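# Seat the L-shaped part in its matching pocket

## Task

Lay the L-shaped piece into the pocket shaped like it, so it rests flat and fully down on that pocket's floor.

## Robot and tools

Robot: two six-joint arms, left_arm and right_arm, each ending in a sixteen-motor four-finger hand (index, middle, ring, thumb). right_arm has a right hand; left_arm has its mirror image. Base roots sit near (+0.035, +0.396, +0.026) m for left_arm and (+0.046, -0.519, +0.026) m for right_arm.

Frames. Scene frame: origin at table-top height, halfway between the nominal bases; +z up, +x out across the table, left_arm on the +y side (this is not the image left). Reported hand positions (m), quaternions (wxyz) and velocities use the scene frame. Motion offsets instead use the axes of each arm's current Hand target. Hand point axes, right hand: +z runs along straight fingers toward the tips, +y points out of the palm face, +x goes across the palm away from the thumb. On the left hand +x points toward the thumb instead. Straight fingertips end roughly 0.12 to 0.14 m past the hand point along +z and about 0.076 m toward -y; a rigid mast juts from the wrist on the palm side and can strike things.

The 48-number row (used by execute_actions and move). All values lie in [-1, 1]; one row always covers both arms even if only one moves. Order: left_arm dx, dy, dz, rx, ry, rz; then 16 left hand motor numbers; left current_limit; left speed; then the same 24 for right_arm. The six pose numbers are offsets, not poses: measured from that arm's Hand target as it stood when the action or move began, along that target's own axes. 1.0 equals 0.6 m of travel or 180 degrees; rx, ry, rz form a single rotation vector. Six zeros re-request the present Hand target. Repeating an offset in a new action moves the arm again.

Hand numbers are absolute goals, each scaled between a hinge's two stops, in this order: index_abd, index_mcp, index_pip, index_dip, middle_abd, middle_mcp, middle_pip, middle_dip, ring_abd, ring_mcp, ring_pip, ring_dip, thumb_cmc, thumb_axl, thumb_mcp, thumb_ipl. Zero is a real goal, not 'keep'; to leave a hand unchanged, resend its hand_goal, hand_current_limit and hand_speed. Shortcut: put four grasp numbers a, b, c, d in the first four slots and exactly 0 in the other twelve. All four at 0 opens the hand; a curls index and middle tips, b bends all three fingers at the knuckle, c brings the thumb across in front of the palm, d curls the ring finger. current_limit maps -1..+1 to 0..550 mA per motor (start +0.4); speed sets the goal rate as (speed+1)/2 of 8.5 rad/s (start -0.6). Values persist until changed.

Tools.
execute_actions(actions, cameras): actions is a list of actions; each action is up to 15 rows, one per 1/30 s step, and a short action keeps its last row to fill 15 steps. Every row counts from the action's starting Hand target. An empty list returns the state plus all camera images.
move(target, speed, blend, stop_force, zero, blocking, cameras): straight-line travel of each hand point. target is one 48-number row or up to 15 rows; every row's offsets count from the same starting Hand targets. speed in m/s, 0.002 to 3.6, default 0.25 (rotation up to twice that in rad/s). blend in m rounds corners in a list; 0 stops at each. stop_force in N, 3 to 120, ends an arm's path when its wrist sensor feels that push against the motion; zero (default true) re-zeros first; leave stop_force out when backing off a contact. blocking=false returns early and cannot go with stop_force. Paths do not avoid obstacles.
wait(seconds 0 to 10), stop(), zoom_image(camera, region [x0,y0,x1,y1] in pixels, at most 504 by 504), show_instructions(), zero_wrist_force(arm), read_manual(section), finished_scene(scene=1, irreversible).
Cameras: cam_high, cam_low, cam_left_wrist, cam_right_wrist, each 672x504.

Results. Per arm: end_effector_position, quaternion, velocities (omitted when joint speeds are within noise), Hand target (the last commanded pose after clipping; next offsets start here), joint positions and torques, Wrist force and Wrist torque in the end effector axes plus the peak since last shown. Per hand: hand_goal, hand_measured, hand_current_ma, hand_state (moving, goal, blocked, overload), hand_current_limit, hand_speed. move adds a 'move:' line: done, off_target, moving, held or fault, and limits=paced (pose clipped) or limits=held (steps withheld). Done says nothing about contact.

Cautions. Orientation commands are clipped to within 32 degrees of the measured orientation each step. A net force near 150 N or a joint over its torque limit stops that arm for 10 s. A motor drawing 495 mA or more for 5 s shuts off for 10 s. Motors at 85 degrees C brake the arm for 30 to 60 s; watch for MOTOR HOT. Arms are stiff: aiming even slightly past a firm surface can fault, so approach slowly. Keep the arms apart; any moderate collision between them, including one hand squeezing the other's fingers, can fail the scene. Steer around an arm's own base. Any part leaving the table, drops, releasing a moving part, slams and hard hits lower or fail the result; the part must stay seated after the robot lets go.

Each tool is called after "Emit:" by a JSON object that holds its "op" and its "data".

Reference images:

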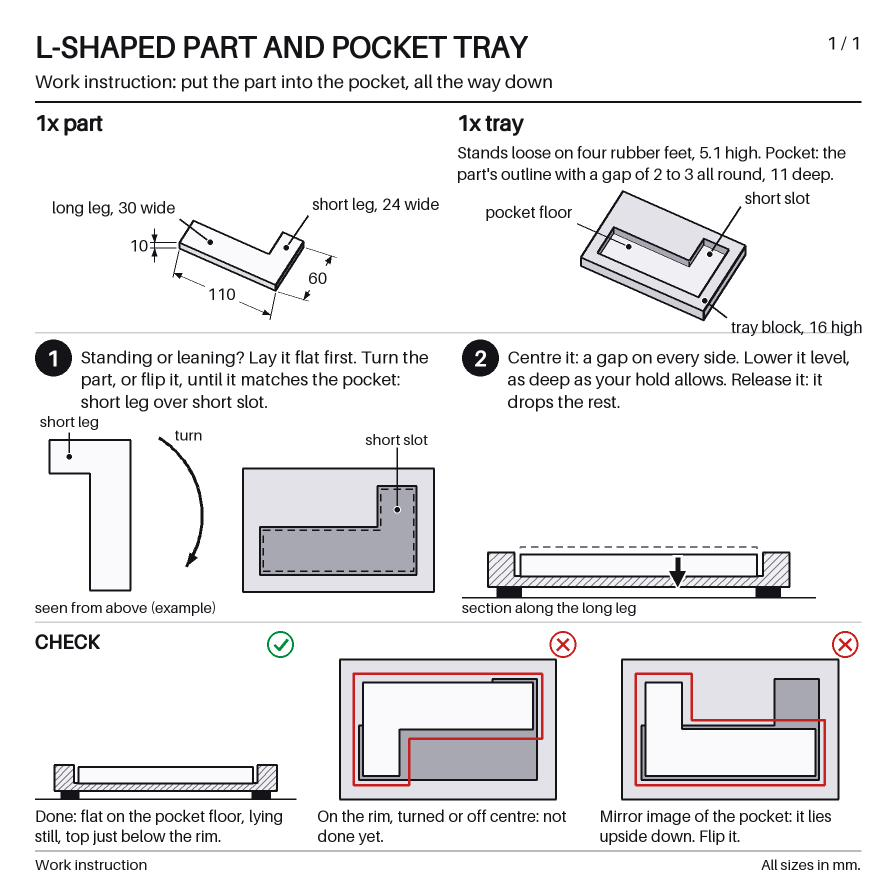

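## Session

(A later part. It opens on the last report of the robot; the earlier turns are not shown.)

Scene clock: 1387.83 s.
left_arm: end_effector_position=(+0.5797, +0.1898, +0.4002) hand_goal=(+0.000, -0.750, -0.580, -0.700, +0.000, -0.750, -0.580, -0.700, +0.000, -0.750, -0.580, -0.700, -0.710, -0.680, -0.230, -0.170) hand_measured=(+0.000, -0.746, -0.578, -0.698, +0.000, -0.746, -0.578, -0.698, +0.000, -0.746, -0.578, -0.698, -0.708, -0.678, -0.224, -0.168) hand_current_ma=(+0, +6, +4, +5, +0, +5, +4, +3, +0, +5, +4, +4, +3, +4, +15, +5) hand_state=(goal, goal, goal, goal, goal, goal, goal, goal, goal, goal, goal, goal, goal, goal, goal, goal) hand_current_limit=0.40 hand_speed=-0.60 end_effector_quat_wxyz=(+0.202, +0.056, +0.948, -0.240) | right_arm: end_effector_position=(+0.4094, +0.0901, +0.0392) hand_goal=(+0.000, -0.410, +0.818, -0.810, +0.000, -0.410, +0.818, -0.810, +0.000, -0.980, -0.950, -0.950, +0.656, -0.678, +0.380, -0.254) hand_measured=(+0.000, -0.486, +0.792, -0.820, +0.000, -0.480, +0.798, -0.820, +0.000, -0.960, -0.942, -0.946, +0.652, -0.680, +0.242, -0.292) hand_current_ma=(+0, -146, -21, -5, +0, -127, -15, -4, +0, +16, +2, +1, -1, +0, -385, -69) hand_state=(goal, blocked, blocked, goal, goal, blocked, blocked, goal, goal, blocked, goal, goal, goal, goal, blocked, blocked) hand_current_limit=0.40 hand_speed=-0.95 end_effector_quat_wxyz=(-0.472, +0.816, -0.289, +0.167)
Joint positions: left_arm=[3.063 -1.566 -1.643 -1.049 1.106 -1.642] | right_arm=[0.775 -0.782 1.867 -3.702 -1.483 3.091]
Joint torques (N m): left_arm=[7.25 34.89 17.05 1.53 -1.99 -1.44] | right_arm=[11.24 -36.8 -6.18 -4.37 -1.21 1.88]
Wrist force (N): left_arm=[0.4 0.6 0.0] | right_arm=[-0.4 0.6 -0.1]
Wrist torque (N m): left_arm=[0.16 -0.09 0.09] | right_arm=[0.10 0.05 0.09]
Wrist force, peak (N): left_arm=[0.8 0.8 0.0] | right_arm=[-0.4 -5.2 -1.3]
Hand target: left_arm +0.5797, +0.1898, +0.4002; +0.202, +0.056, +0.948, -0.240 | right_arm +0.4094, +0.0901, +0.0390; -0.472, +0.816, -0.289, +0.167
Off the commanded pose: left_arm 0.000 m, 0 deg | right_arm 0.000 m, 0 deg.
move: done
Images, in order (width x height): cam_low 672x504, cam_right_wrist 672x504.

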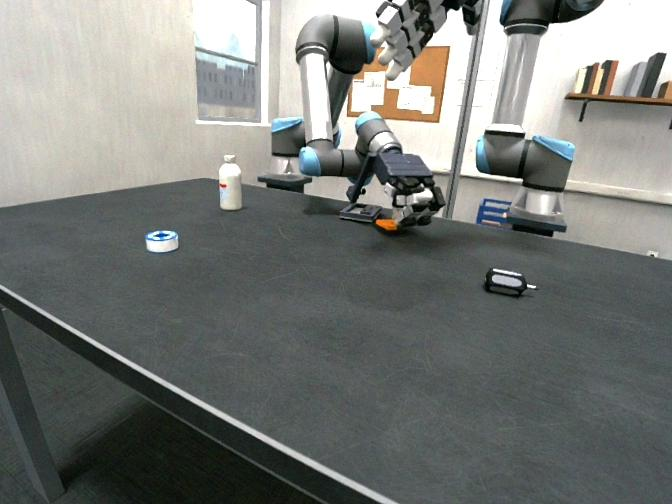

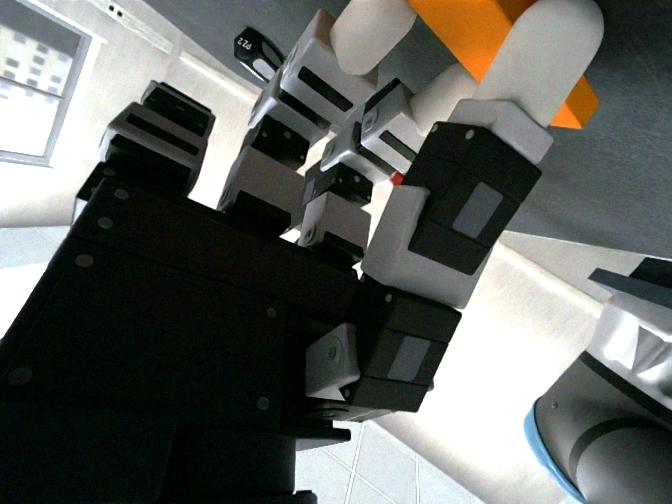

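Emit:
{"op": "move", "data": {"target": [[0,0,0,0,0,0,0,0,0,0,0,0,0,0,0,0,0,0,0,0,0,0,0.4,-0.6, 0,-0.1026,-0.059,0,0,0,0,-0.41,0.818,-0.81,0,-0.41,0.818,-0.81,0,-0.98,-0.95,-0.95,0.657,-0.678,0.38,-0.254,0.4,-0.95],[0,0,0,0,0,0,0,0,0,0,0,0,0,0,0,0,0,0,0,0,0,0,0.4,-0.6, 0.0318,0.0404,-0.3075,0,-0.2336,-0.1344,0,-0.41,0.818,-0.81,0,-0.41,0.818,-0.81,0,-0.98,-0.95,-0.95,0.657,-0.678,0.38,-0.254,0.4,-0.95]], "speed": [0.06,0.1], "blend": [0.02,0], "cameras": ["all"]}}

Emit:
{"op": "zoom_image", "data": {"camera": "cam_left_wrist", "region": [80, 60, 330, 310]}}

Emit:
{"op": "zoom_image", "data": {"camera": "cam_low", "region": [300, 120, 430, 240]}}

Emit:
{"op": "zoom_image", "data": {"camera": "cam_high", "region": [340, 130, 500, 290]}}

Scene clock: 1480.80 s.
left_arm: end_effector_position=(+0.5797, +0.1898, +0.4002) hand_goal=(+0.000, -0.750, -0.580, -0.700, +0.000, -0.750, -0.580, -0.700, +0.000, -0.750, -0.580, -0.700, -0.710, -0.680, -0.230, -0.170) hand_measured=(+0.000, -0.746, -0.578, -0.698, +0.000, -0.746, -0.578, -0.698, +0.000, -0.746, -0.578, -0.698, -0.708, -0.678, -0.224, -0.168) hand_current_ma=(+0, +6, +4, +5, +0, +5, +4, +3, +0, +5, +4, +4, +3, +4, +15, +5) hand_state=(goal, goal, goal, goal, goal, goal, goal, goal, goal, goal, goal, goal, goal, goal, goal, goal) hand_current_limit=0.40 hand_speed=-0.60 end_effector_quat_wxyz=(+0.202, +0.056, +0.948, -0.240) | right_arm: end_effector_position=(+0.3160, -0.0556, +0.1102) hand_goal=(+0.000, -0.410, +0.818, -0.810, +0.000, -0.410, +0.818, -0.810, +0.000, -0.980, -0.950, -0.950, +0.656, -0.678, +0.380, -0.254) hand_measured=(+0.000, -0.486, +0.792, -0.820, +0.000, -0.480, +0.796, -0.820, +0.000, -0.960, -0.942, -0.946, +0.652, -0.680, +0.242, -0.292) hand_current_ma=(+0, -145, -21, -5, +0, -126, -15, -4, +0, +16, +2, +1, -1, +0, -385, -70) hand_state=(goal, blocked, blocked, goal, goal, blocked, blocked, goal, goal, blocked, goal, goal, goal, goal, blocked, blocked) hand_current_limit=0.40 hand_speed=-0.95 end_effector_quat_wxyz=(-0.499, +0.863, +0.071, -0.041)
Joint positions: left_arm=[3.063 -1.566 -1.643 -1.049 1.106 -1.642] | right_arm=[0.46 -1.239 2.278 -3.095 -0.599 2.139]
Joint torques (N m): left_arm=[7.04 34.5 17.09 1.31 -1.91 -1.61] | right_arm=[12.95 -18.93 -27.12 -2.59 0.07 1.46]
Wrist force (N): left_arm=[0.6 0.5 0.1] | right_arm=[-0.1 0.5 0.1]
Wrist torque (N m): left_arm=[0.13 -0.11 0.10] | right_arm=[0.09 -0.02 0.06]
Wrist force, peak (N): left_arm=[0.7 0.8 0.2] | right_arm=[-0.3 1.4 0.3]
Hand target: left_arm +0.5797, +0.1898, +0.4002; +0.202, +0.056, +0.948, -0.240 | right_arm +0.3159, -0.0556, +0.1101; -0.499, +0.863, +0.072, -0.042
Off the commanded pose: left_arm 0.000 m, 0 deg | right_arm 0.000 m, 0 deg.
move: done

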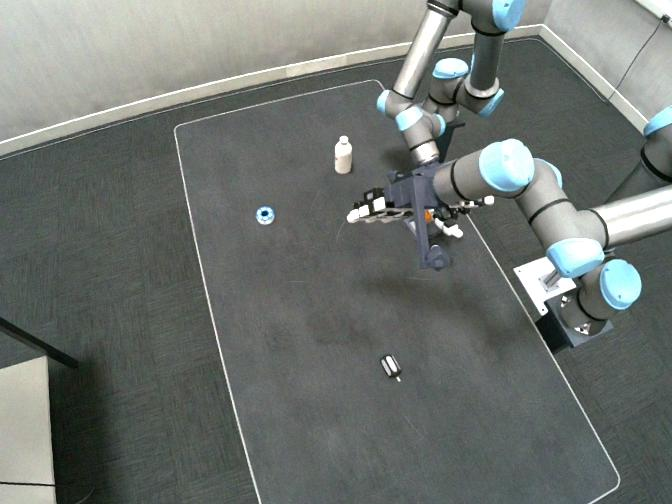

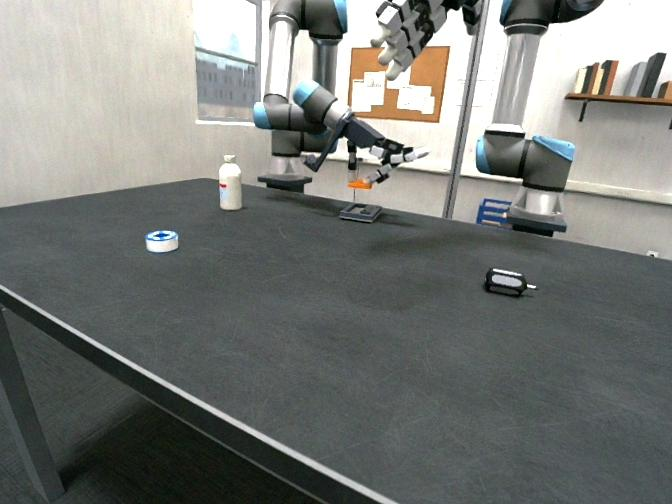

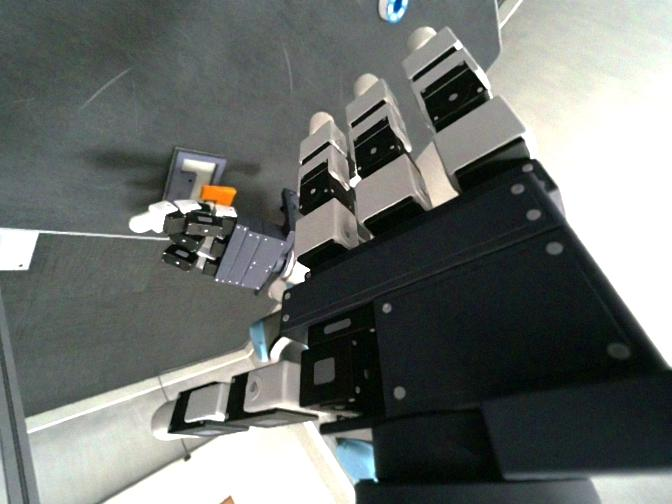

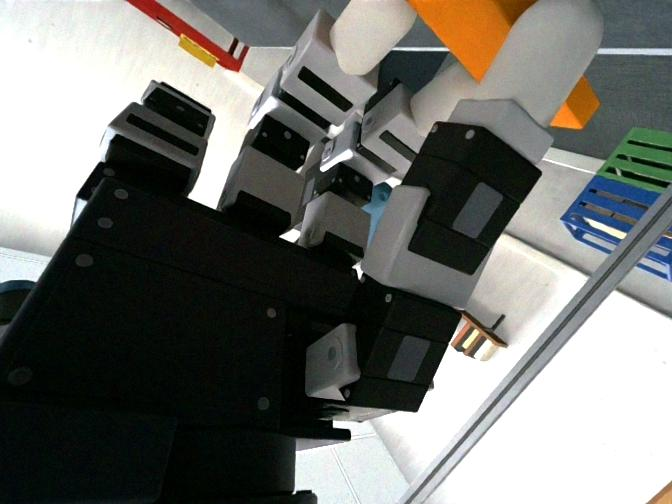

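Scaled by 2.016 from the camera's 672x504 image, which has a finer 960x720 frame.

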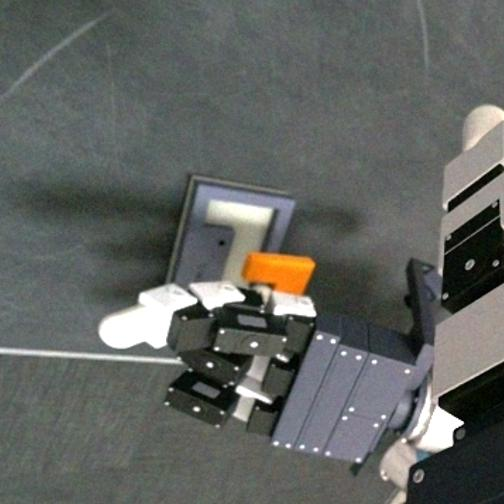

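Scaled by 3.877 from the camera's 672x504 image, which has a finer 960x720 frame.

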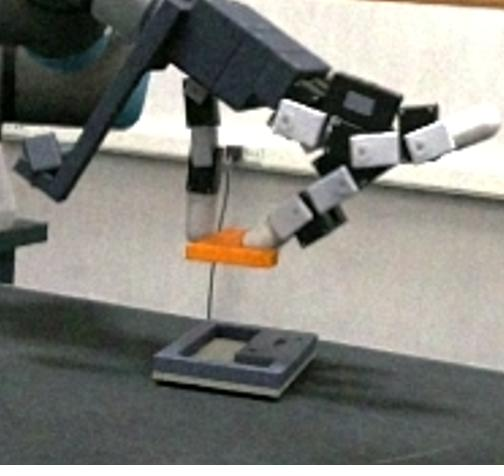

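Scaled by 3.150 from the camera's 672x504 image, which has a finer 960x720 frame.

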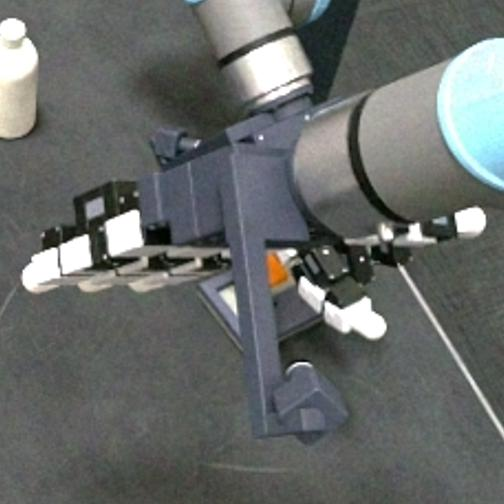

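Emit:
{"op": "move", "data": {"target": [0.1698,-0.0065,0.3325,-0.1834,0.0984,-0.29,0,0,0,0,0,0,0,0,0,0,0,0,0,0,0,0,0.4,-0.6, 0,0,0,0,0,0,0,-0.41,0.818,-0.81,0,-0.41,0.818,-0.81,0,-0.98,-0.95,-0.95,0.657,-0.678,0.38,-0.254,0.4,-0.95], "speed": 0.2, "cameras": ["cam_left_wrist","cam_low"]}}

Emit:
{"op": "zoom_image", "data": {"camera": "cam_left_wrist", "region": [0, 0, 300, 300]}}

Scene clock: 1510.17 s.
left_arm: end_effector_position=(+0.5569, +0.0920, +0.1999) hand_goal=(+0.000, -0.750, -0.580, -0.700, +0.000, -0.750, -0.580, -0.700, +0.000, -0.750, -0.580, -0.700, -0.710, -0.680, -0.230, -0.170) hand_measured=(+0.000, -0.746, -0.578, -0.698, +0.000, -0.746, -0.578, -0.698, +0.000, -0.746, -0.578, -0.698, -0.708, -0.678, -0.224, -0.168) hand_current_ma=(+0, +6, +4, +5, +0, +5, +4, +3, +0, +5, +4, +4, +3, +4, +15, +5) hand_state=(goal, goal, goal, goal, goal, goal, goal, goal, goal, goal, goal, goal, goal, goal, goal, goal) hand_current_limit=0.40 hand_speed=-0.60 end_effector_quat_wxyz=(-0.056, -0.382, +0.922, -0.023) | right_arm: end_effector_position=(+0.3159, -0.0556, +0.1101) hand_goal=(+0.000, -0.410, +0.818, -0.810, +0.000, -0.410, +0.818, -0.810, +0.000, -0.980, -0.950, -0.950, +0.656, -0.678, +0.380, -0.254) hand_measured=(+0.000, -0.486, +0.792, -0.820, +0.000, -0.480, +0.796, -0.820, +0.000, -0.960, -0.942, -0.946, +0.652, -0.680, +0.242, -0.292) hand_current_ma=(+0, -145, -21, -5, +0, -126, -15, -4, +0, +16, +2, +1, -1, +0, -385, -70) hand_state=(goal, blocked, blocked, goal, goal, blocked, blocked, goal, goal, blocked, goal, goal, goal, goal, blocked, blocked) hand_current_limit=0.40 hand_speed=-0.95 end_effector_quat_wxyz=(-0.499, +0.863, +0.072, -0.041)
Joint positions: left_arm=[2.846 -2.101 -1.362 -1.307 1.463 -2.649] | right_arm=[0.46 -1.239 2.278 -3.095 -0.599 2.138]
Joint torques (N m): left_arm=[4.83 51.9 13.86 4.69 -1.66 0.09] | right_arm=[12.26 -18.94 -23.26 -4.16 -0.17 2.32]
Wrist force (N): left_arm=[-0.1 -0.2 0.1] | right_arm=[-0.1 0.5 -0.1]
Wrist torque (N m): left_arm=[-0.02 0.09 -0.14] | right_arm=[0.10 -0.02 0.06]
Wrist force, peak (N): left_arm=[0.5 0.9 -0.7] | right_arm=[-0.2 0.8 0.2]
Hand target: left_arm +0.5569, +0.0920, +0.1999; -0.056, -0.382, +0.922, -0.023 | right_arm +0.3159, -0.0556, +0.1101; -0.499, +0.863, +0.072, -0.042
Off the commanded pose: left_arm 0.000 m, 0 deg | right_arm 0.000 m, 0 deg.
move: done
Images, in order (width x height): cam_low 672x504, cam_left_wrist 672x504.

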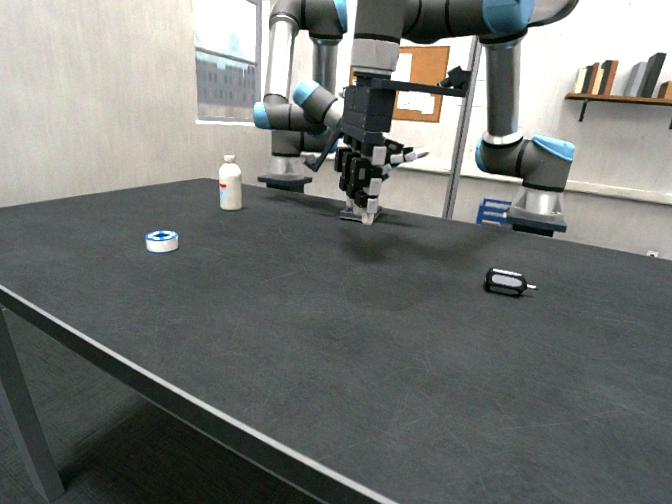

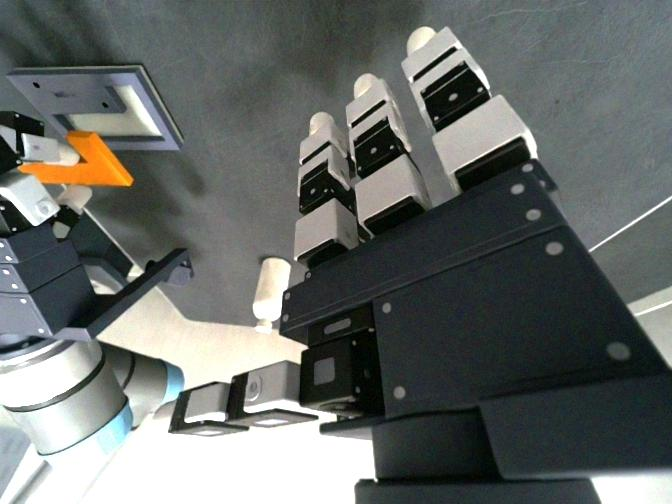

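Scaled by 1.680 from the camera's 672x504 image, which has a finer 960x720 frame.

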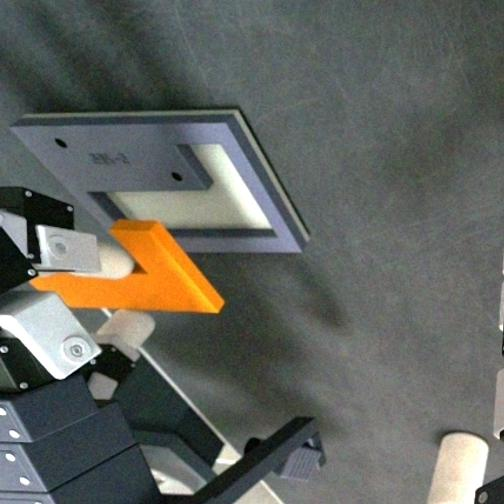

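Emit:
{"op": "zoom_image", "data": {"camera": "cam_left_wrist", "region": [0, 60, 100, 160]}}

Emit:
{"op": "zoom_image", "data": {"camera": "cam_left_wrist", "region": [95, 55, 195, 155]}}

Emit:
{"op": "zoom_image", "data": {"camera": "cam_left_wrist", "region": [50, 110, 150, 210]}}

Scaled by 5.040 from the camera's 672x504 image, which has a finer 960x720 frame.

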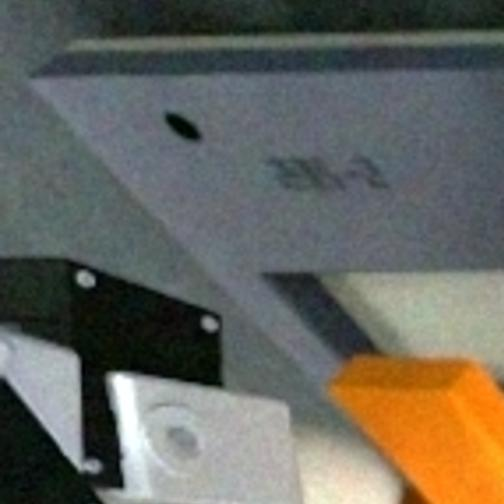

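Scaled by 5.040 from the camera's 672x504 image, which has a finer 960x720 frame.

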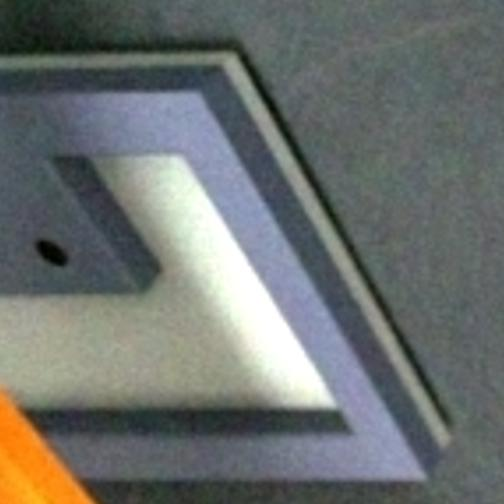

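Scaled by 5.040 from the camera's 672x504 image, which has a finer 960x720 frame.

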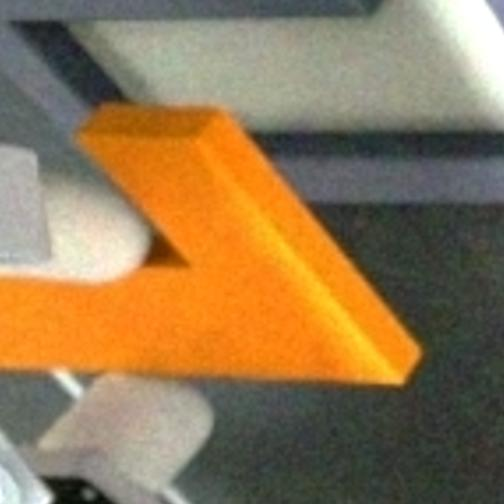

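Emit:
{"op": "move", "data": {"target": [0,0,0,0,0,0,0,0,0,0,0,0,0,0,0,0,0,0,0,0,0,0,0.4,-0.6, 0.0125,0.0828,0.0521,0,-0.0063,-0.0036,0,-0.41,0.818,-0.81,0,-0.41,0.818,-0.81,0,-0.98,-0.95,-0.95,0.657,-0.678,0.38,-0.254,0.4,-0.95], "speed": 0.05, "cameras": ["cam_left_wrist","cam_right_wrist"]}}

Emit:
{"op": "zoom_image", "data": {"camera": "cam_left_wrist", "region": [0, 50, 120, 170]}}

Emit:
{"op": "zoom_image", "data": {"camera": "cam_left_wrist", "region": [95, 65, 195, 165]}}

Emit:
{"op": "zoom_image", "data": {"camera": "cam_left_wrist", "region": [60, 55, 190, 185]}}

Scene clock: 1579.23 s.
left_arm: end_effector_position=(+0.5569, +0.0920, +0.1999) hand_goal=(+0.000, -0.750, -0.580, -0.700, +0.000, -0.750, -0.580, -0.700, +0.000, -0.750, -0.580, -0.700, -0.710, -0.680, -0.230, -0.170) hand_measured=(+0.000, -0.746, -0.578, -0.698, +0.000, -0.746, -0.578, -0.698, +0.000, -0.746, -0.578, -0.698, -0.708, -0.678, -0.224, -0.168) hand_current_ma=(+0, +6, +4, +5, +0, +5, +4, +3, +0, +5, +4, +4, +3, +4, +15, +5) hand_state=(goal, goal, goal, goal, goal, goal, goal, goal, goal, goal, goal, goal, goal, goal, goal, goal) hand_current_limit=0.40 hand_speed=-0.60 end_effector_quat_wxyz=(-0.056, -0.382, +0.922, -0.023) | right_arm: end_effector_position=(+0.3230, -0.0520, +0.0514) hand_goal=(+0.000, -0.410, +0.818, -0.810, +0.000, -0.410, +0.818, -0.810, +0.000, -0.980, -0.950, -0.950, +0.656, -0.678, +0.380, -0.254) hand_measured=(+0.000, -0.486, +0.792, -0.820, +0.000, -0.480, +0.796, -0.820, +0.000, -0.960, -0.942, -0.946, +0.652, -0.680, +0.242, -0.292) hand_current_ma=(+0, -145, -21, -5, +0, -126, -15, -4, +0, +16, +2, +1, -1, +0, -385, -70) hand_state=(goal, blocked, blocked, goal, goal, blocked, blocked, goal, goal, blocked, goal, goal, goal, goal, blocked, blocked) hand_current_limit=0.40 hand_speed=-0.95 end_effector_quat_wxyz=(-0.498, +0.862, +0.082, -0.047) end_effector_velocity=(+0.000, +0.000, +0.002) end_effector_angular_velocity=(-0.001, +0.002, -0.001)
Joint positions: left_arm=[2.846 -2.101 -1.362 -1.307 1.463 -2.65] | right_arm=[0.459 -1.07 2.267 -3.22 -0.588 2.099]
Joint velocities: left_arm=[within noise] | right_arm=[0 -0.005 0 0.005 0 0.003]
Joint torques (N m): left_arm=[7.51 57.35 12.93 4.76 -2.01 -1.32] | right_arm=[-6.02 -47.03 -14.91 -1.6 1.74 2.41]
Wrist force (N): left_arm=[0.2 -0.1 0.0] | right_arm=[0.1 0.4 0.2]
Wrist torque (N m): left_arm=[-0.01 0.04 -0.12] | right_arm=[0.06 -0.03 0.22]
Wrist force, peak (N): left_arm=[0.0 -0.4 -0.1] | right_arm=[0.1 1.0 0.7]
Hand target: left_arm +0.5569, +0.0920, +0.1999; -0.056, -0.382, +0.922, -0.023 | right_arm +0.3229, -0.0521, +0.0515; -0.498, +0.862, +0.081, -0.047
Off the commanded pose: left_arm 0.000 m, 0 deg | right_arm 0.000 m, 0 deg.
move: done
Images, in order (width x height): cam_left_wrist 672x504, cam_right_wrist 672x504.

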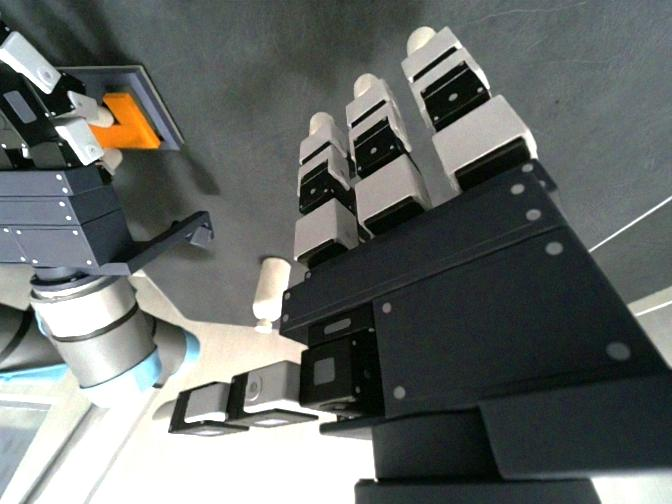

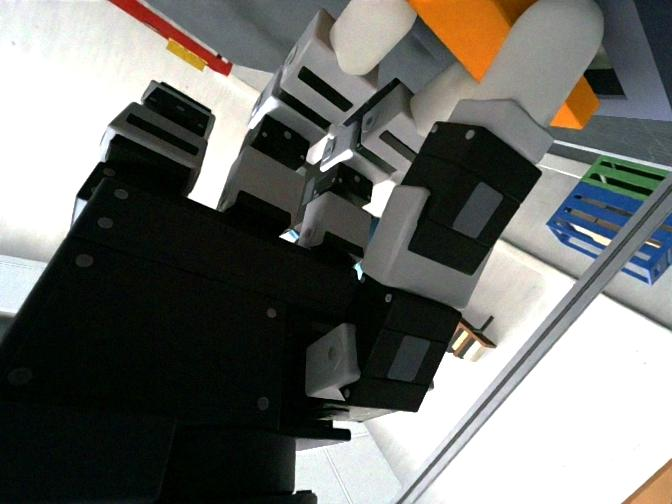

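Scaled by 4.200 from the camera's 672x504 image, which has a finer 960x720 frame.

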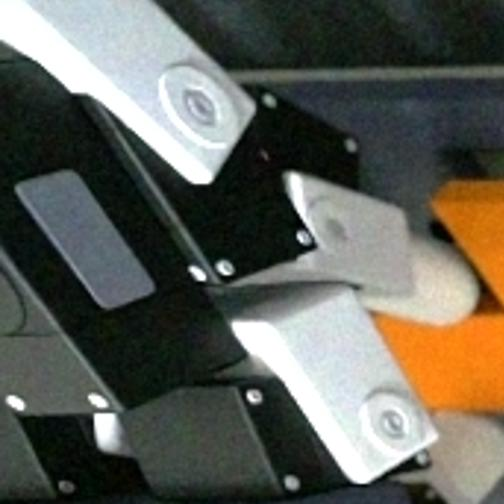

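Scaled by 5.040 from the camera's 672x504 image, which has a finer 960x720 frame.

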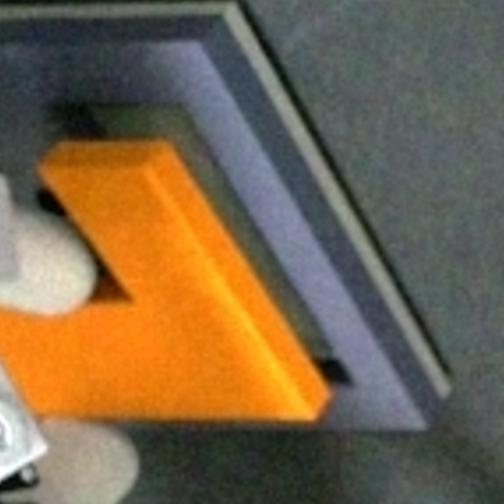

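Scaled by 3.877 from the camera's 672x504 image, which has a finer 960x720 frame.

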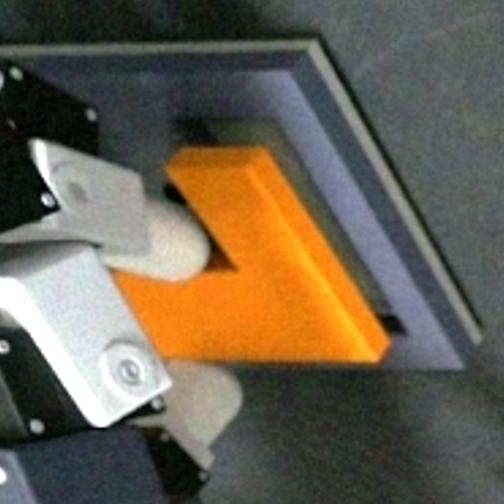

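Emit:
{"op": "zoom_image", "data": {"camera": "cam_right_wrist", "region": [400, 0, 672, 150]}}

Emit:
{"op": "zoom_image", "data": {"camera": "cam_right_wrist", "region": [540, 0, 672, 140]}}

Scaled by 1.853 from the camera's 672x504 image, which has a finer 960x720 frame.

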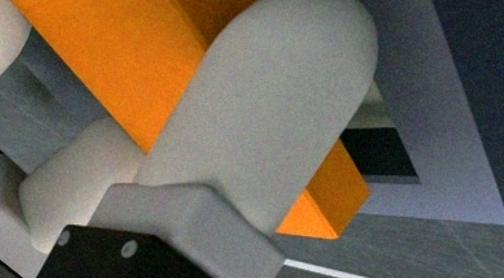

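Scaled by 3.600 from the camera's 672x504 image, which has a finer 960x720 frame.

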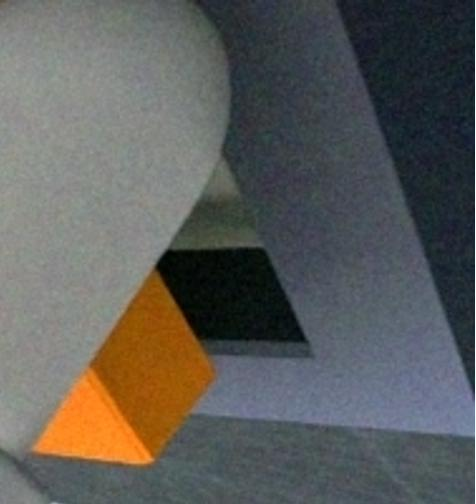

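Emit:
{"op": "move", "data": {"target": [0,0,0,0,0,0,0,0,0,0,0,0,0,0,0,0,0,0,0,0,0,0,0.4,-0.6, 0,0.0065,0.00375,0,0,0,0,-0.41,0.818,-0.81,0,-0.41,0.818,-0.81,0,-0.98,-0.95,-0.95,0.657,-0.678,0.38,-0.254,0.4,-0.95], "speed": 0.02, "stop_force": 3, "cameras": ["cam_left_wrist","cam_right_wrist"]}}

Emit:
{"op": "zoom_image", "data": {"camera": "cam_left_wrist", "region": [95, 65, 195, 165]}}

Emit:
{"op": "zoom_image", "data": {"camera": "cam_right_wrist", "region": [540, 0, 672, 140]}}

Emit:
{"op": "zoom_image", "data": {"camera": "cam_right_wrist", "region": [380, 0, 560, 130]}}

Scene clock: 1651.33 s.
left_arm: end_effector_position=(+0.5569, +0.0920, +0.1999) hand_goal=(+0.000, -0.750, -0.580, -0.700, +0.000, -0.750, -0.580, -0.700, +0.000, -0.750, -0.580, -0.700, -0.710, -0.680, -0.230, -0.170) hand_measured=(+0.000, -0.746, -0.578, -0.698, +0.000, -0.746, -0.578, -0.698, +0.000, -0.746, -0.578, -0.698, -0.708, -0.678, -0.224, -0.168) hand_current_ma=(+0, +6, +4, +5, +0, +5, +4, +3, +0, +5, +4, +4, +3, +4, +15, +5) hand_state=(goal, goal, goal, goal, goal, goal, goal, goal, goal, goal, goal, goal, goal, goal, goal, goal) hand_current_limit=0.40 hand_speed=-0.60 end_effector_quat_wxyz=(-0.056, -0.382, +0.922, -0.023) | right_arm: end_effector_position=(+0.3229, -0.0521, +0.0470) hand_goal=(+0.000, -0.410, +0.818, -0.810, +0.000, -0.410, +0.818, -0.810, +0.000, -0.980, -0.950, -0.950, +0.656, -0.678, +0.380, -0.254) hand_measured=(+0.000, -0.486, +0.792, -0.820, +0.000, -0.480, +0.796, -0.820, +0.000, -0.960, -0.942, -0.946, +0.652, -0.680, +0.242, -0.292) hand_current_ma=(+0, -145, -21, -5, +0, -126, -15, -4, +0, +16, +2, +1, -1, +0, -385, -70) hand_state=(goal, blocked, blocked, goal, goal, blocked, blocked, goal, goal, blocked, goal, goal, goal, goal, blocked, blocked) hand_current_limit=0.40 hand_speed=-0.95 end_effector_quat_wxyz=(-0.498, +0.862, +0.081, -0.047)
Joint positions: left_arm=[2.846 -2.101 -1.362 -1.307 1.463 -2.65] | right_arm=[0.459 -1.058 2.268 -3.233 -0.588 2.1]
Joint torques (N m): left_arm=[7.28 56.29 13.71 4.64 -1.92 -0.91] | right_arm=[11.36 -45.7 -1.77 -1.37 0.56 2.33]
Wrist force (N): left_arm=[0.0 -0.1 0.0] | right_arm=[0.1 0.5 0.4]
Wrist torque (N m): left_arm=[-0.01 0.06 -0.13] | right_arm=[0.05 -0.04 0.18]
Wrist force, peak (N): left_arm=[0.1 -0.4 0.0] | right_arm=[0.2 0.8 0.5]
Hand target: left_arm +0.5569, +0.0920, +0.1999; -0.056, -0.382, +0.922, -0.023 | right_arm +0.3229, -0.0521, +0.0470; -0.498, +0.862, +0.081, -0.047
Off the commanded pose: left_arm 0.000 m, 0 deg | right_arm 0.000 m, 0 deg.
move: done
Images, in order (width x height): cam_left_wrist 672x504, cam_right_wrist 672x504.

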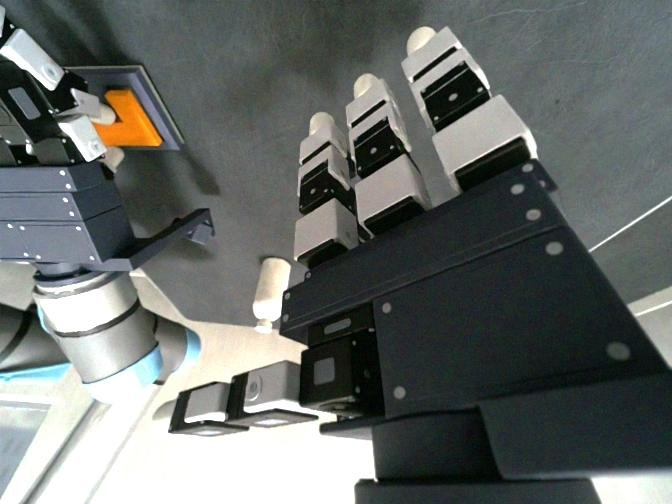

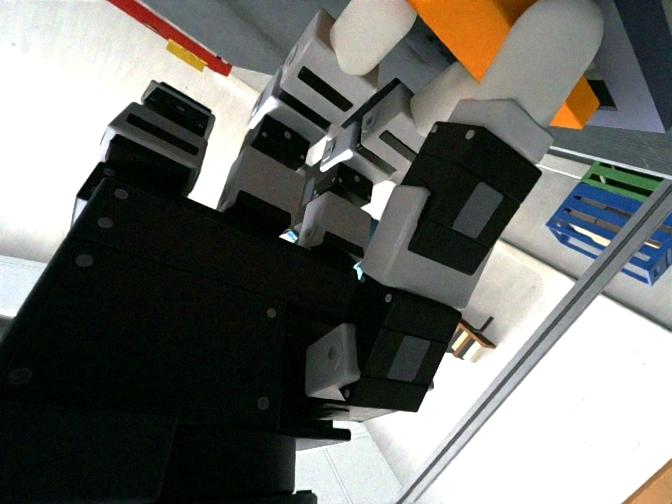

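Scaled by 5.040 from the camera's 672x504 image, which has a finer 960x720 frame.

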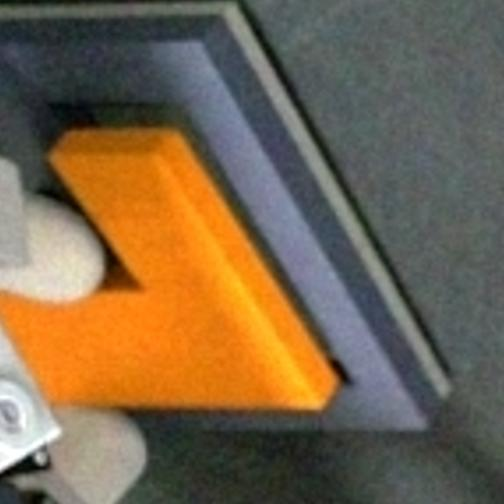

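Scaled by 3.600 from the camera's 672x504 image, which has a finer 960x720 frame.

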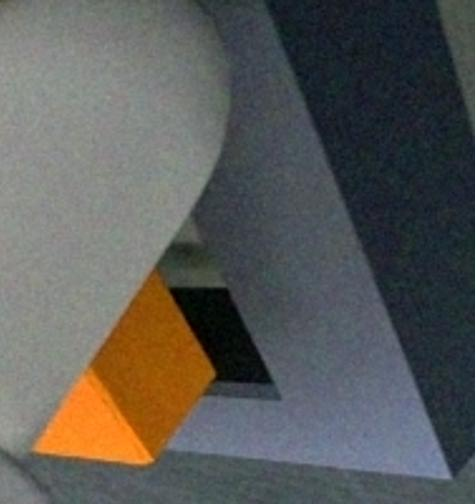

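Scaled by 2.800 from the camera's 672x504 image, which has a finer 960x720 frame.

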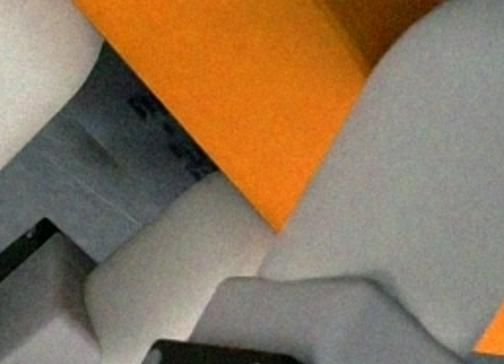

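Emit:
{"op": "move", "data": {"target": [[0,0,0,0,0,0,0,0,0,0,0,0,0,0,0,0,0,0,0,0,0,0,0.4,-0.6, 0,-0.0007,0.0012,0,0,0,0,-0.41,0.818,-0.81,0,-0.41,0.818,-0.81,0,-0.98,-0.95,-0.95,0.657,-0.678,0.38,-0.254,0.4,-0.95],[0,0,0,0,0,0,0,0,0,0,0,0,0,0,0,0,0,0,0,0,0,0,0.4,-0.6, 0,0.0036,0.0037,0,0,0,0,-0.41,0.818,-0.81,0,-0.41,0.818,-0.81,0,-0.98,-0.95,-0.95,0.657,-0.678,0.38,-0.254,0.4,-0.95]], "speed": 0.008, "stop_force": 3, "cameras": ["cam_left_wrist","cam_right_wrist"]}}

Emit:
{"op": "zoom_image", "data": {"camera": "cam_left_wrist", "region": [95, 65, 195, 165]}}

Emit:
{"op": "zoom_image", "data": {"camera": "cam_right_wrist", "region": [540, 0, 672, 140]}}

Scene clock: 1721.87 s.
left_arm: end_effector_position=(+0.5569, +0.0920, +0.1999) hand_goal=(+0.000, -0.750, -0.580, -0.700, +0.000, -0.750, -0.580, -0.700, +0.000, -0.750, -0.580, -0.700, -0.710, -0.680, -0.230, -0.170) hand_measured=(+0.000, -0.746, -0.578, -0.698, +0.000, -0.746, -0.578, -0.698, +0.000, -0.746, -0.578, -0.698, -0.708, -0.678, -0.224, -0.168) hand_current_ma=(+0, +6, +4, +5, +0, +5, +4, +3, +0, +5, +4, +4, +3, +4, +15, +5) hand_state=(goal, goal, goal, goal, goal, goal, goal, goal, goal, goal, goal, goal, goal, goal, goal, goal) hand_current_limit=0.40 hand_speed=-0.60 end_effector_quat_wxyz=(-0.056, -0.382, +0.922, -0.023) | right_arm: end_effector_position=(+0.3227, -0.0512, +0.0451) hand_goal=(+0.000, -0.410, +0.818, -0.810, +0.000, -0.410, +0.818, -0.810, +0.000, -0.980, -0.950, -0.950, +0.656, -0.678, +0.380, -0.254) hand_measured=(+0.000, -0.486, +0.796, -0.820, +0.000, -0.478, +0.796, -0.820, +0.000, -0.960, -0.942, -0.946, +0.652, -0.680, +0.242, -0.294) hand_current_ma=(+0, -145, -16, -5, +0, -124, -15, -4, +0, +16, +2, +1, -1, +0, -385, -73) hand_state=(goal, blocked, blocked, goal, goal, blocked, blocked, goal, goal, blocked, goal, goal, goal, goal, blocked, blocked) hand_current_limit=0.40 hand_speed=-0.95 end_effector_quat_wxyz=(-0.498, +0.862, +0.081, -0.047)
Joint positions: left_arm=[2.846 -2.101 -1.362 -1.307 1.463 -2.65] | right_arm=[0.461 -1.051 2.266 -3.241 -0.589 2.103]
Joint torques (N m): left_arm=[7.6 56.26 13.14 4.74 -1.69 -0.21] | right_arm=[3.9 -47.73 -17.28 -2.39 0.37 -1.01]
Wrist force (N): left_arm=[-0.1 -0.2 0.2] | right_arm=[-0.2 -1.0 0.3]
Wrist torque (N m): left_arm=[-0.03 0.07 -0.13] | right_arm=[0.03 -0.01 0.07]
Wrist force, peak (N): left_arm=[0.2 -0.4 0.2] | right_arm=[-0.3 -5.8 0.1]
Hand target: left_arm +0.5569, +0.0920, +0.1999; -0.056, -0.382, +0.922, -0.023 | right_arm +0.3227, -0.0512, +0.0451; -0.498, +0.862, +0.081, -0.047 (not the last commanded pose)
Off the commanded pose: left_arm 0.000 m, 0 deg | right_arm 0.001 m, 0 deg.
move: contact (right_arm); path passed 1 of 2 targets
Images, in order (width x height): cam_left_wrist 672x504, cam_right_wrist 672x504.

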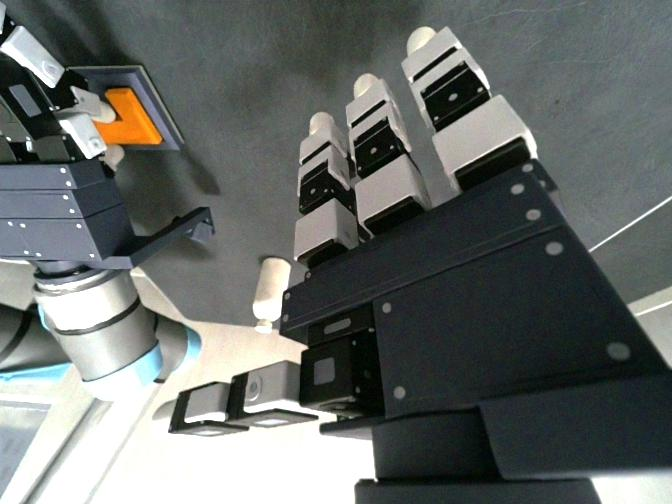

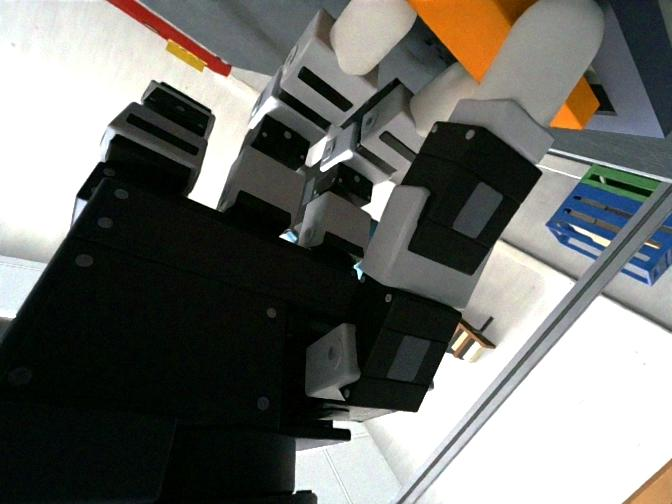

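Scaled by 5.040 from the camera's 672x504 image, which has a finer 960x720 frame.

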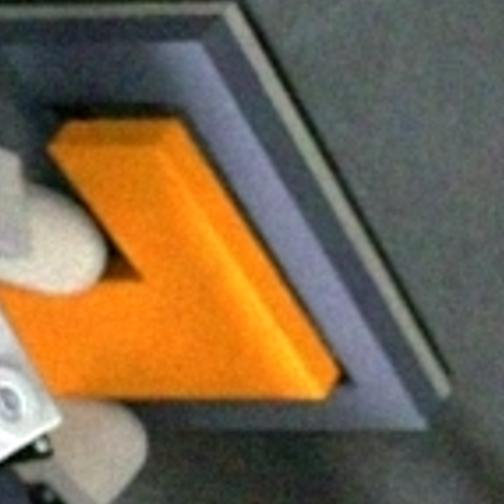

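Scaled by 3.600 from the camera's 672x504 image, which has a finer 960x720 frame.

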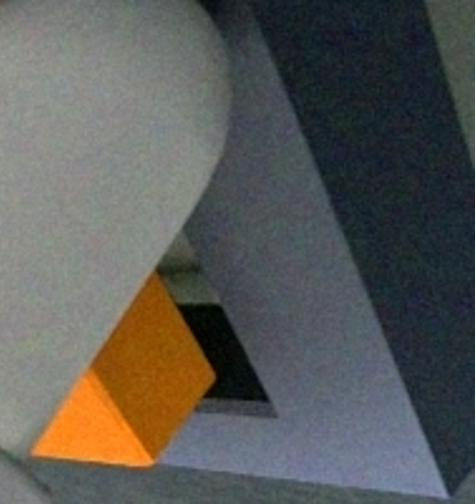

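Emit:
{"op": "zoom_image", "data": {"camera": "cam_left_wrist", "region": [100, 110, 170, 160]}}

Emit:
{"op": "zoom_image", "data": {"camera": "cam_left_wrist", "region": [95, 70, 165, 120]}}

Emit:
{"op": "zoom_image", "data": {"camera": "cam_right_wrist", "region": [390, 0, 500, 80]}}

Scaled by 7.200 from the camera's 672x504 image, which has a finer 960x720 frame.

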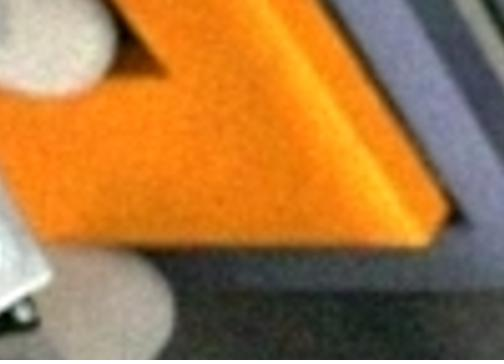

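Scaled by 7.200 from the camera's 672x504 image, which has a finer 960x720 frame.

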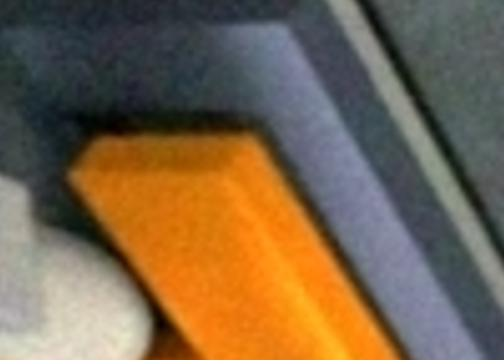

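Scaled by 4.582 from the camera's 672x504 image, which has a finer 960x720 frame.

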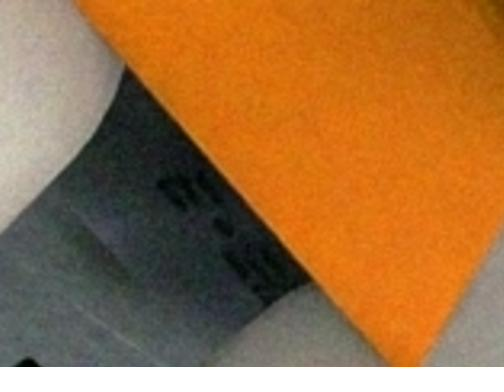

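Emit:
{"op": "move", "data": {"target": [[0,0,0,0,0,0,0,0,0,0,0,0,0,0,0,0,0,0,0,0,0,0,0.4,-0.6, 0,0,0,0,0,0,0,-0.46,0.8,-0.82,0,-0.455,0.8,-0.82,0,-0.98,-0.95,-0.95,0.657,-0.678,0.30,-0.28,0.4,-0.97],[0,0,0,0,0,0,0,0,0,0,0,0,0,0,0,0,0,0,0,0,0,0,0.4,-0.6, 0,0,0,0,0,0,0,-0.483,0.796,-0.82,0,-0.476,0.796,-0.82,0,-0.98,-0.95,-0.95,0.657,-0.678,0.25,-0.294,0.4,-0.97]], "speed": 0.02, "cameras": ["cam_left_wrist","cam_right_wrist"]}}

Emit:
{"op": "zoom_image", "data": {"camera": "cam_left_wrist", "region": [95, 65, 195, 165]}}

Emit:
{"op": "zoom_image", "data": {"camera": "cam_right_wrist", "region": [540, 0, 672, 140]}}

Scene clock: 1805.70 s.
left_arm: end_effector_position=(+0.5569, +0.0920, +0.1999) hand_goal=(+0.000, -0.750, -0.580, -0.700, +0.000, -0.750, -0.580, -0.700, +0.000, -0.750, -0.580, -0.700, -0.710, -0.680, -0.230, -0.170) hand_measured=(+0.000, -0.746, -0.578, -0.698, +0.000, -0.746, -0.578, -0.698, +0.000, -0.746, -0.578, -0.698, -0.708, -0.678, -0.224, -0.168) hand_current_ma=(+0, +6, +4, +5, +0, +5, +4, +3, +0, +5, +4, +4, +3, +4, +15, +5) hand_state=(goal, goal, goal, goal, goal, goal, goal, goal, goal, goal, goal, goal, goal, goal, goal, goal) hand_current_limit=0.40 hand_speed=-0.60 end_effector_quat_wxyz=(-0.056, -0.382, +0.922, -0.023) | right_arm: end_effector_position=(+0.3227, -0.0512, +0.0451) hand_goal=(+0.000, -0.484, +0.796, -0.820, +0.000, -0.476, +0.796, -0.820, +0.000, -0.980, -0.950, -0.950, +0.656, -0.678, +0.250, -0.294) hand_measured=(+0.000, -0.488, +0.794, -0.822, +0.000, -0.478, +0.792, -0.824, +0.000, -0.960, -0.942, -0.946, +0.652, -0.680, +0.242, -0.308) hand_current_ma=(+0, -1, +0, +0, +0, -1, -1, -1, +0, +16, +2, +1, -1, +0, -44, -13) hand_state=(goal, goal, goal, goal, goal, goal, goal, goal, goal, blocked, goal, goal, goal, goal, moving, goal) hand_current_limit=0.40 hand_speed=-0.97 end_effector_quat_wxyz=(-0.498, +0.862, +0.081, -0.047)
Joint positions: left_arm=[2.846 -2.101 -1.362 -1.307 1.463 -2.65] | right_arm=[0.461 -1.051 2.266 -3.241 -0.589 2.103]
Joint torques (N m): left_arm=[7.83 55.98 14.06 4.62 -1.87 0.05] | right_arm=[4.09 -42.52 -4.32 -3.92 0.47 -0.74]
Wrist force (N): left_arm=[0.0 -0.1 0.0] | right_arm=[0.0 -1.7 -0.8]
Wrist torque (N m): left_arm=[-0.02 0.06 -0.13] | right_arm=[0.00 -0.04 0.08]
Wrist force, peak (N): left_arm=[0.2 -0.3 0.2] | right_arm=[-0.1 -3.5 -0.2]
Hand target: left_arm +0.5569, +0.0920, +0.1999; -0.056, -0.382, +0.922, -0.023 | right_arm +0.3227, -0.0512, +0.0451; -0.498, +0.862, +0.081, -0.047
Off the commanded pose: left_arm 0.000 m, 0 deg | right_arm 0.000 m, 0 deg.
move: done
Images, in order (width x height): cam_left_wrist 672x504, cam_right_wrist 672x504.

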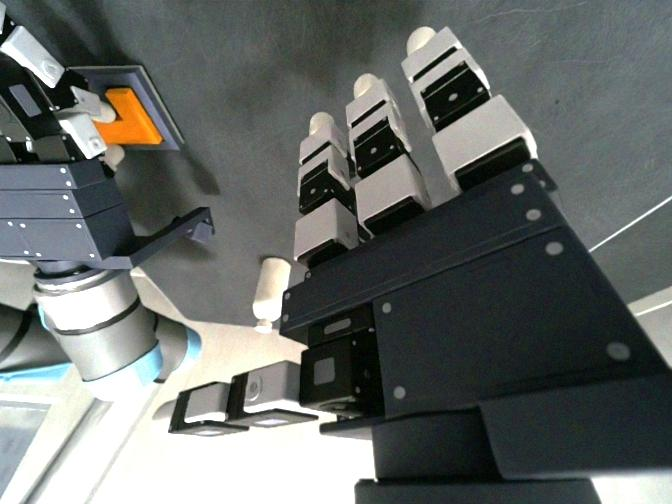

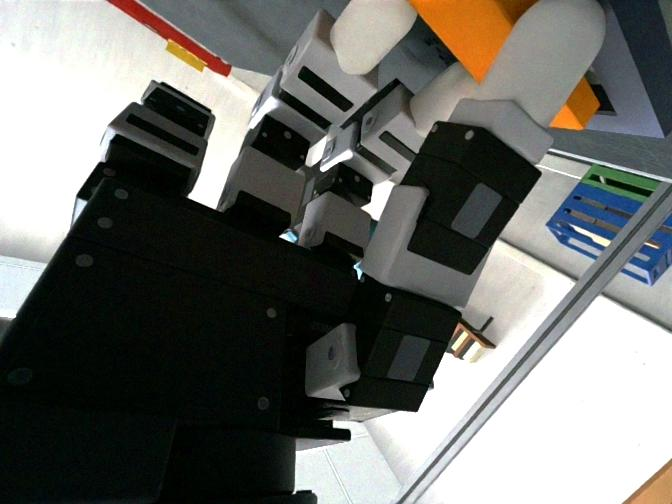

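Scaled by 5.040 from the camera's 672x504 image, which has a finer 960x720 frame.

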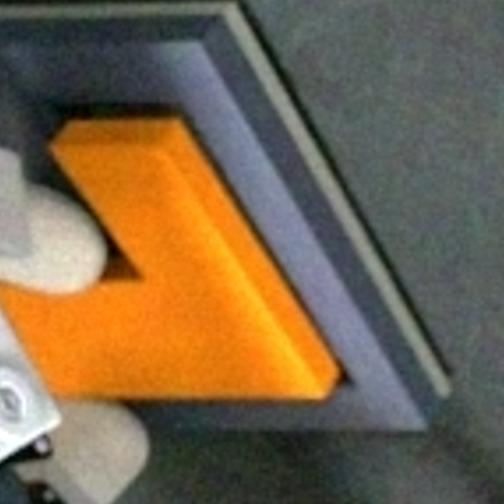

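Scaled by 3.600 from the camera's 672x504 image, which has a finer 960x720 frame.

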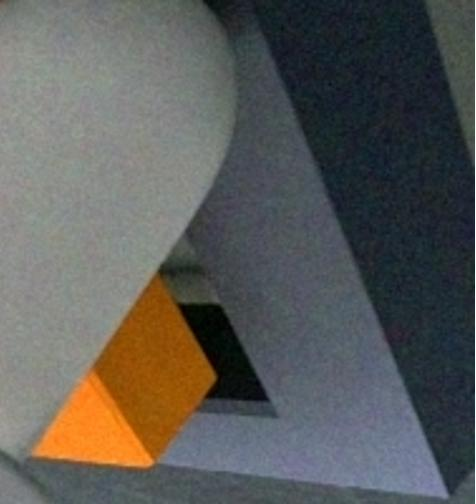

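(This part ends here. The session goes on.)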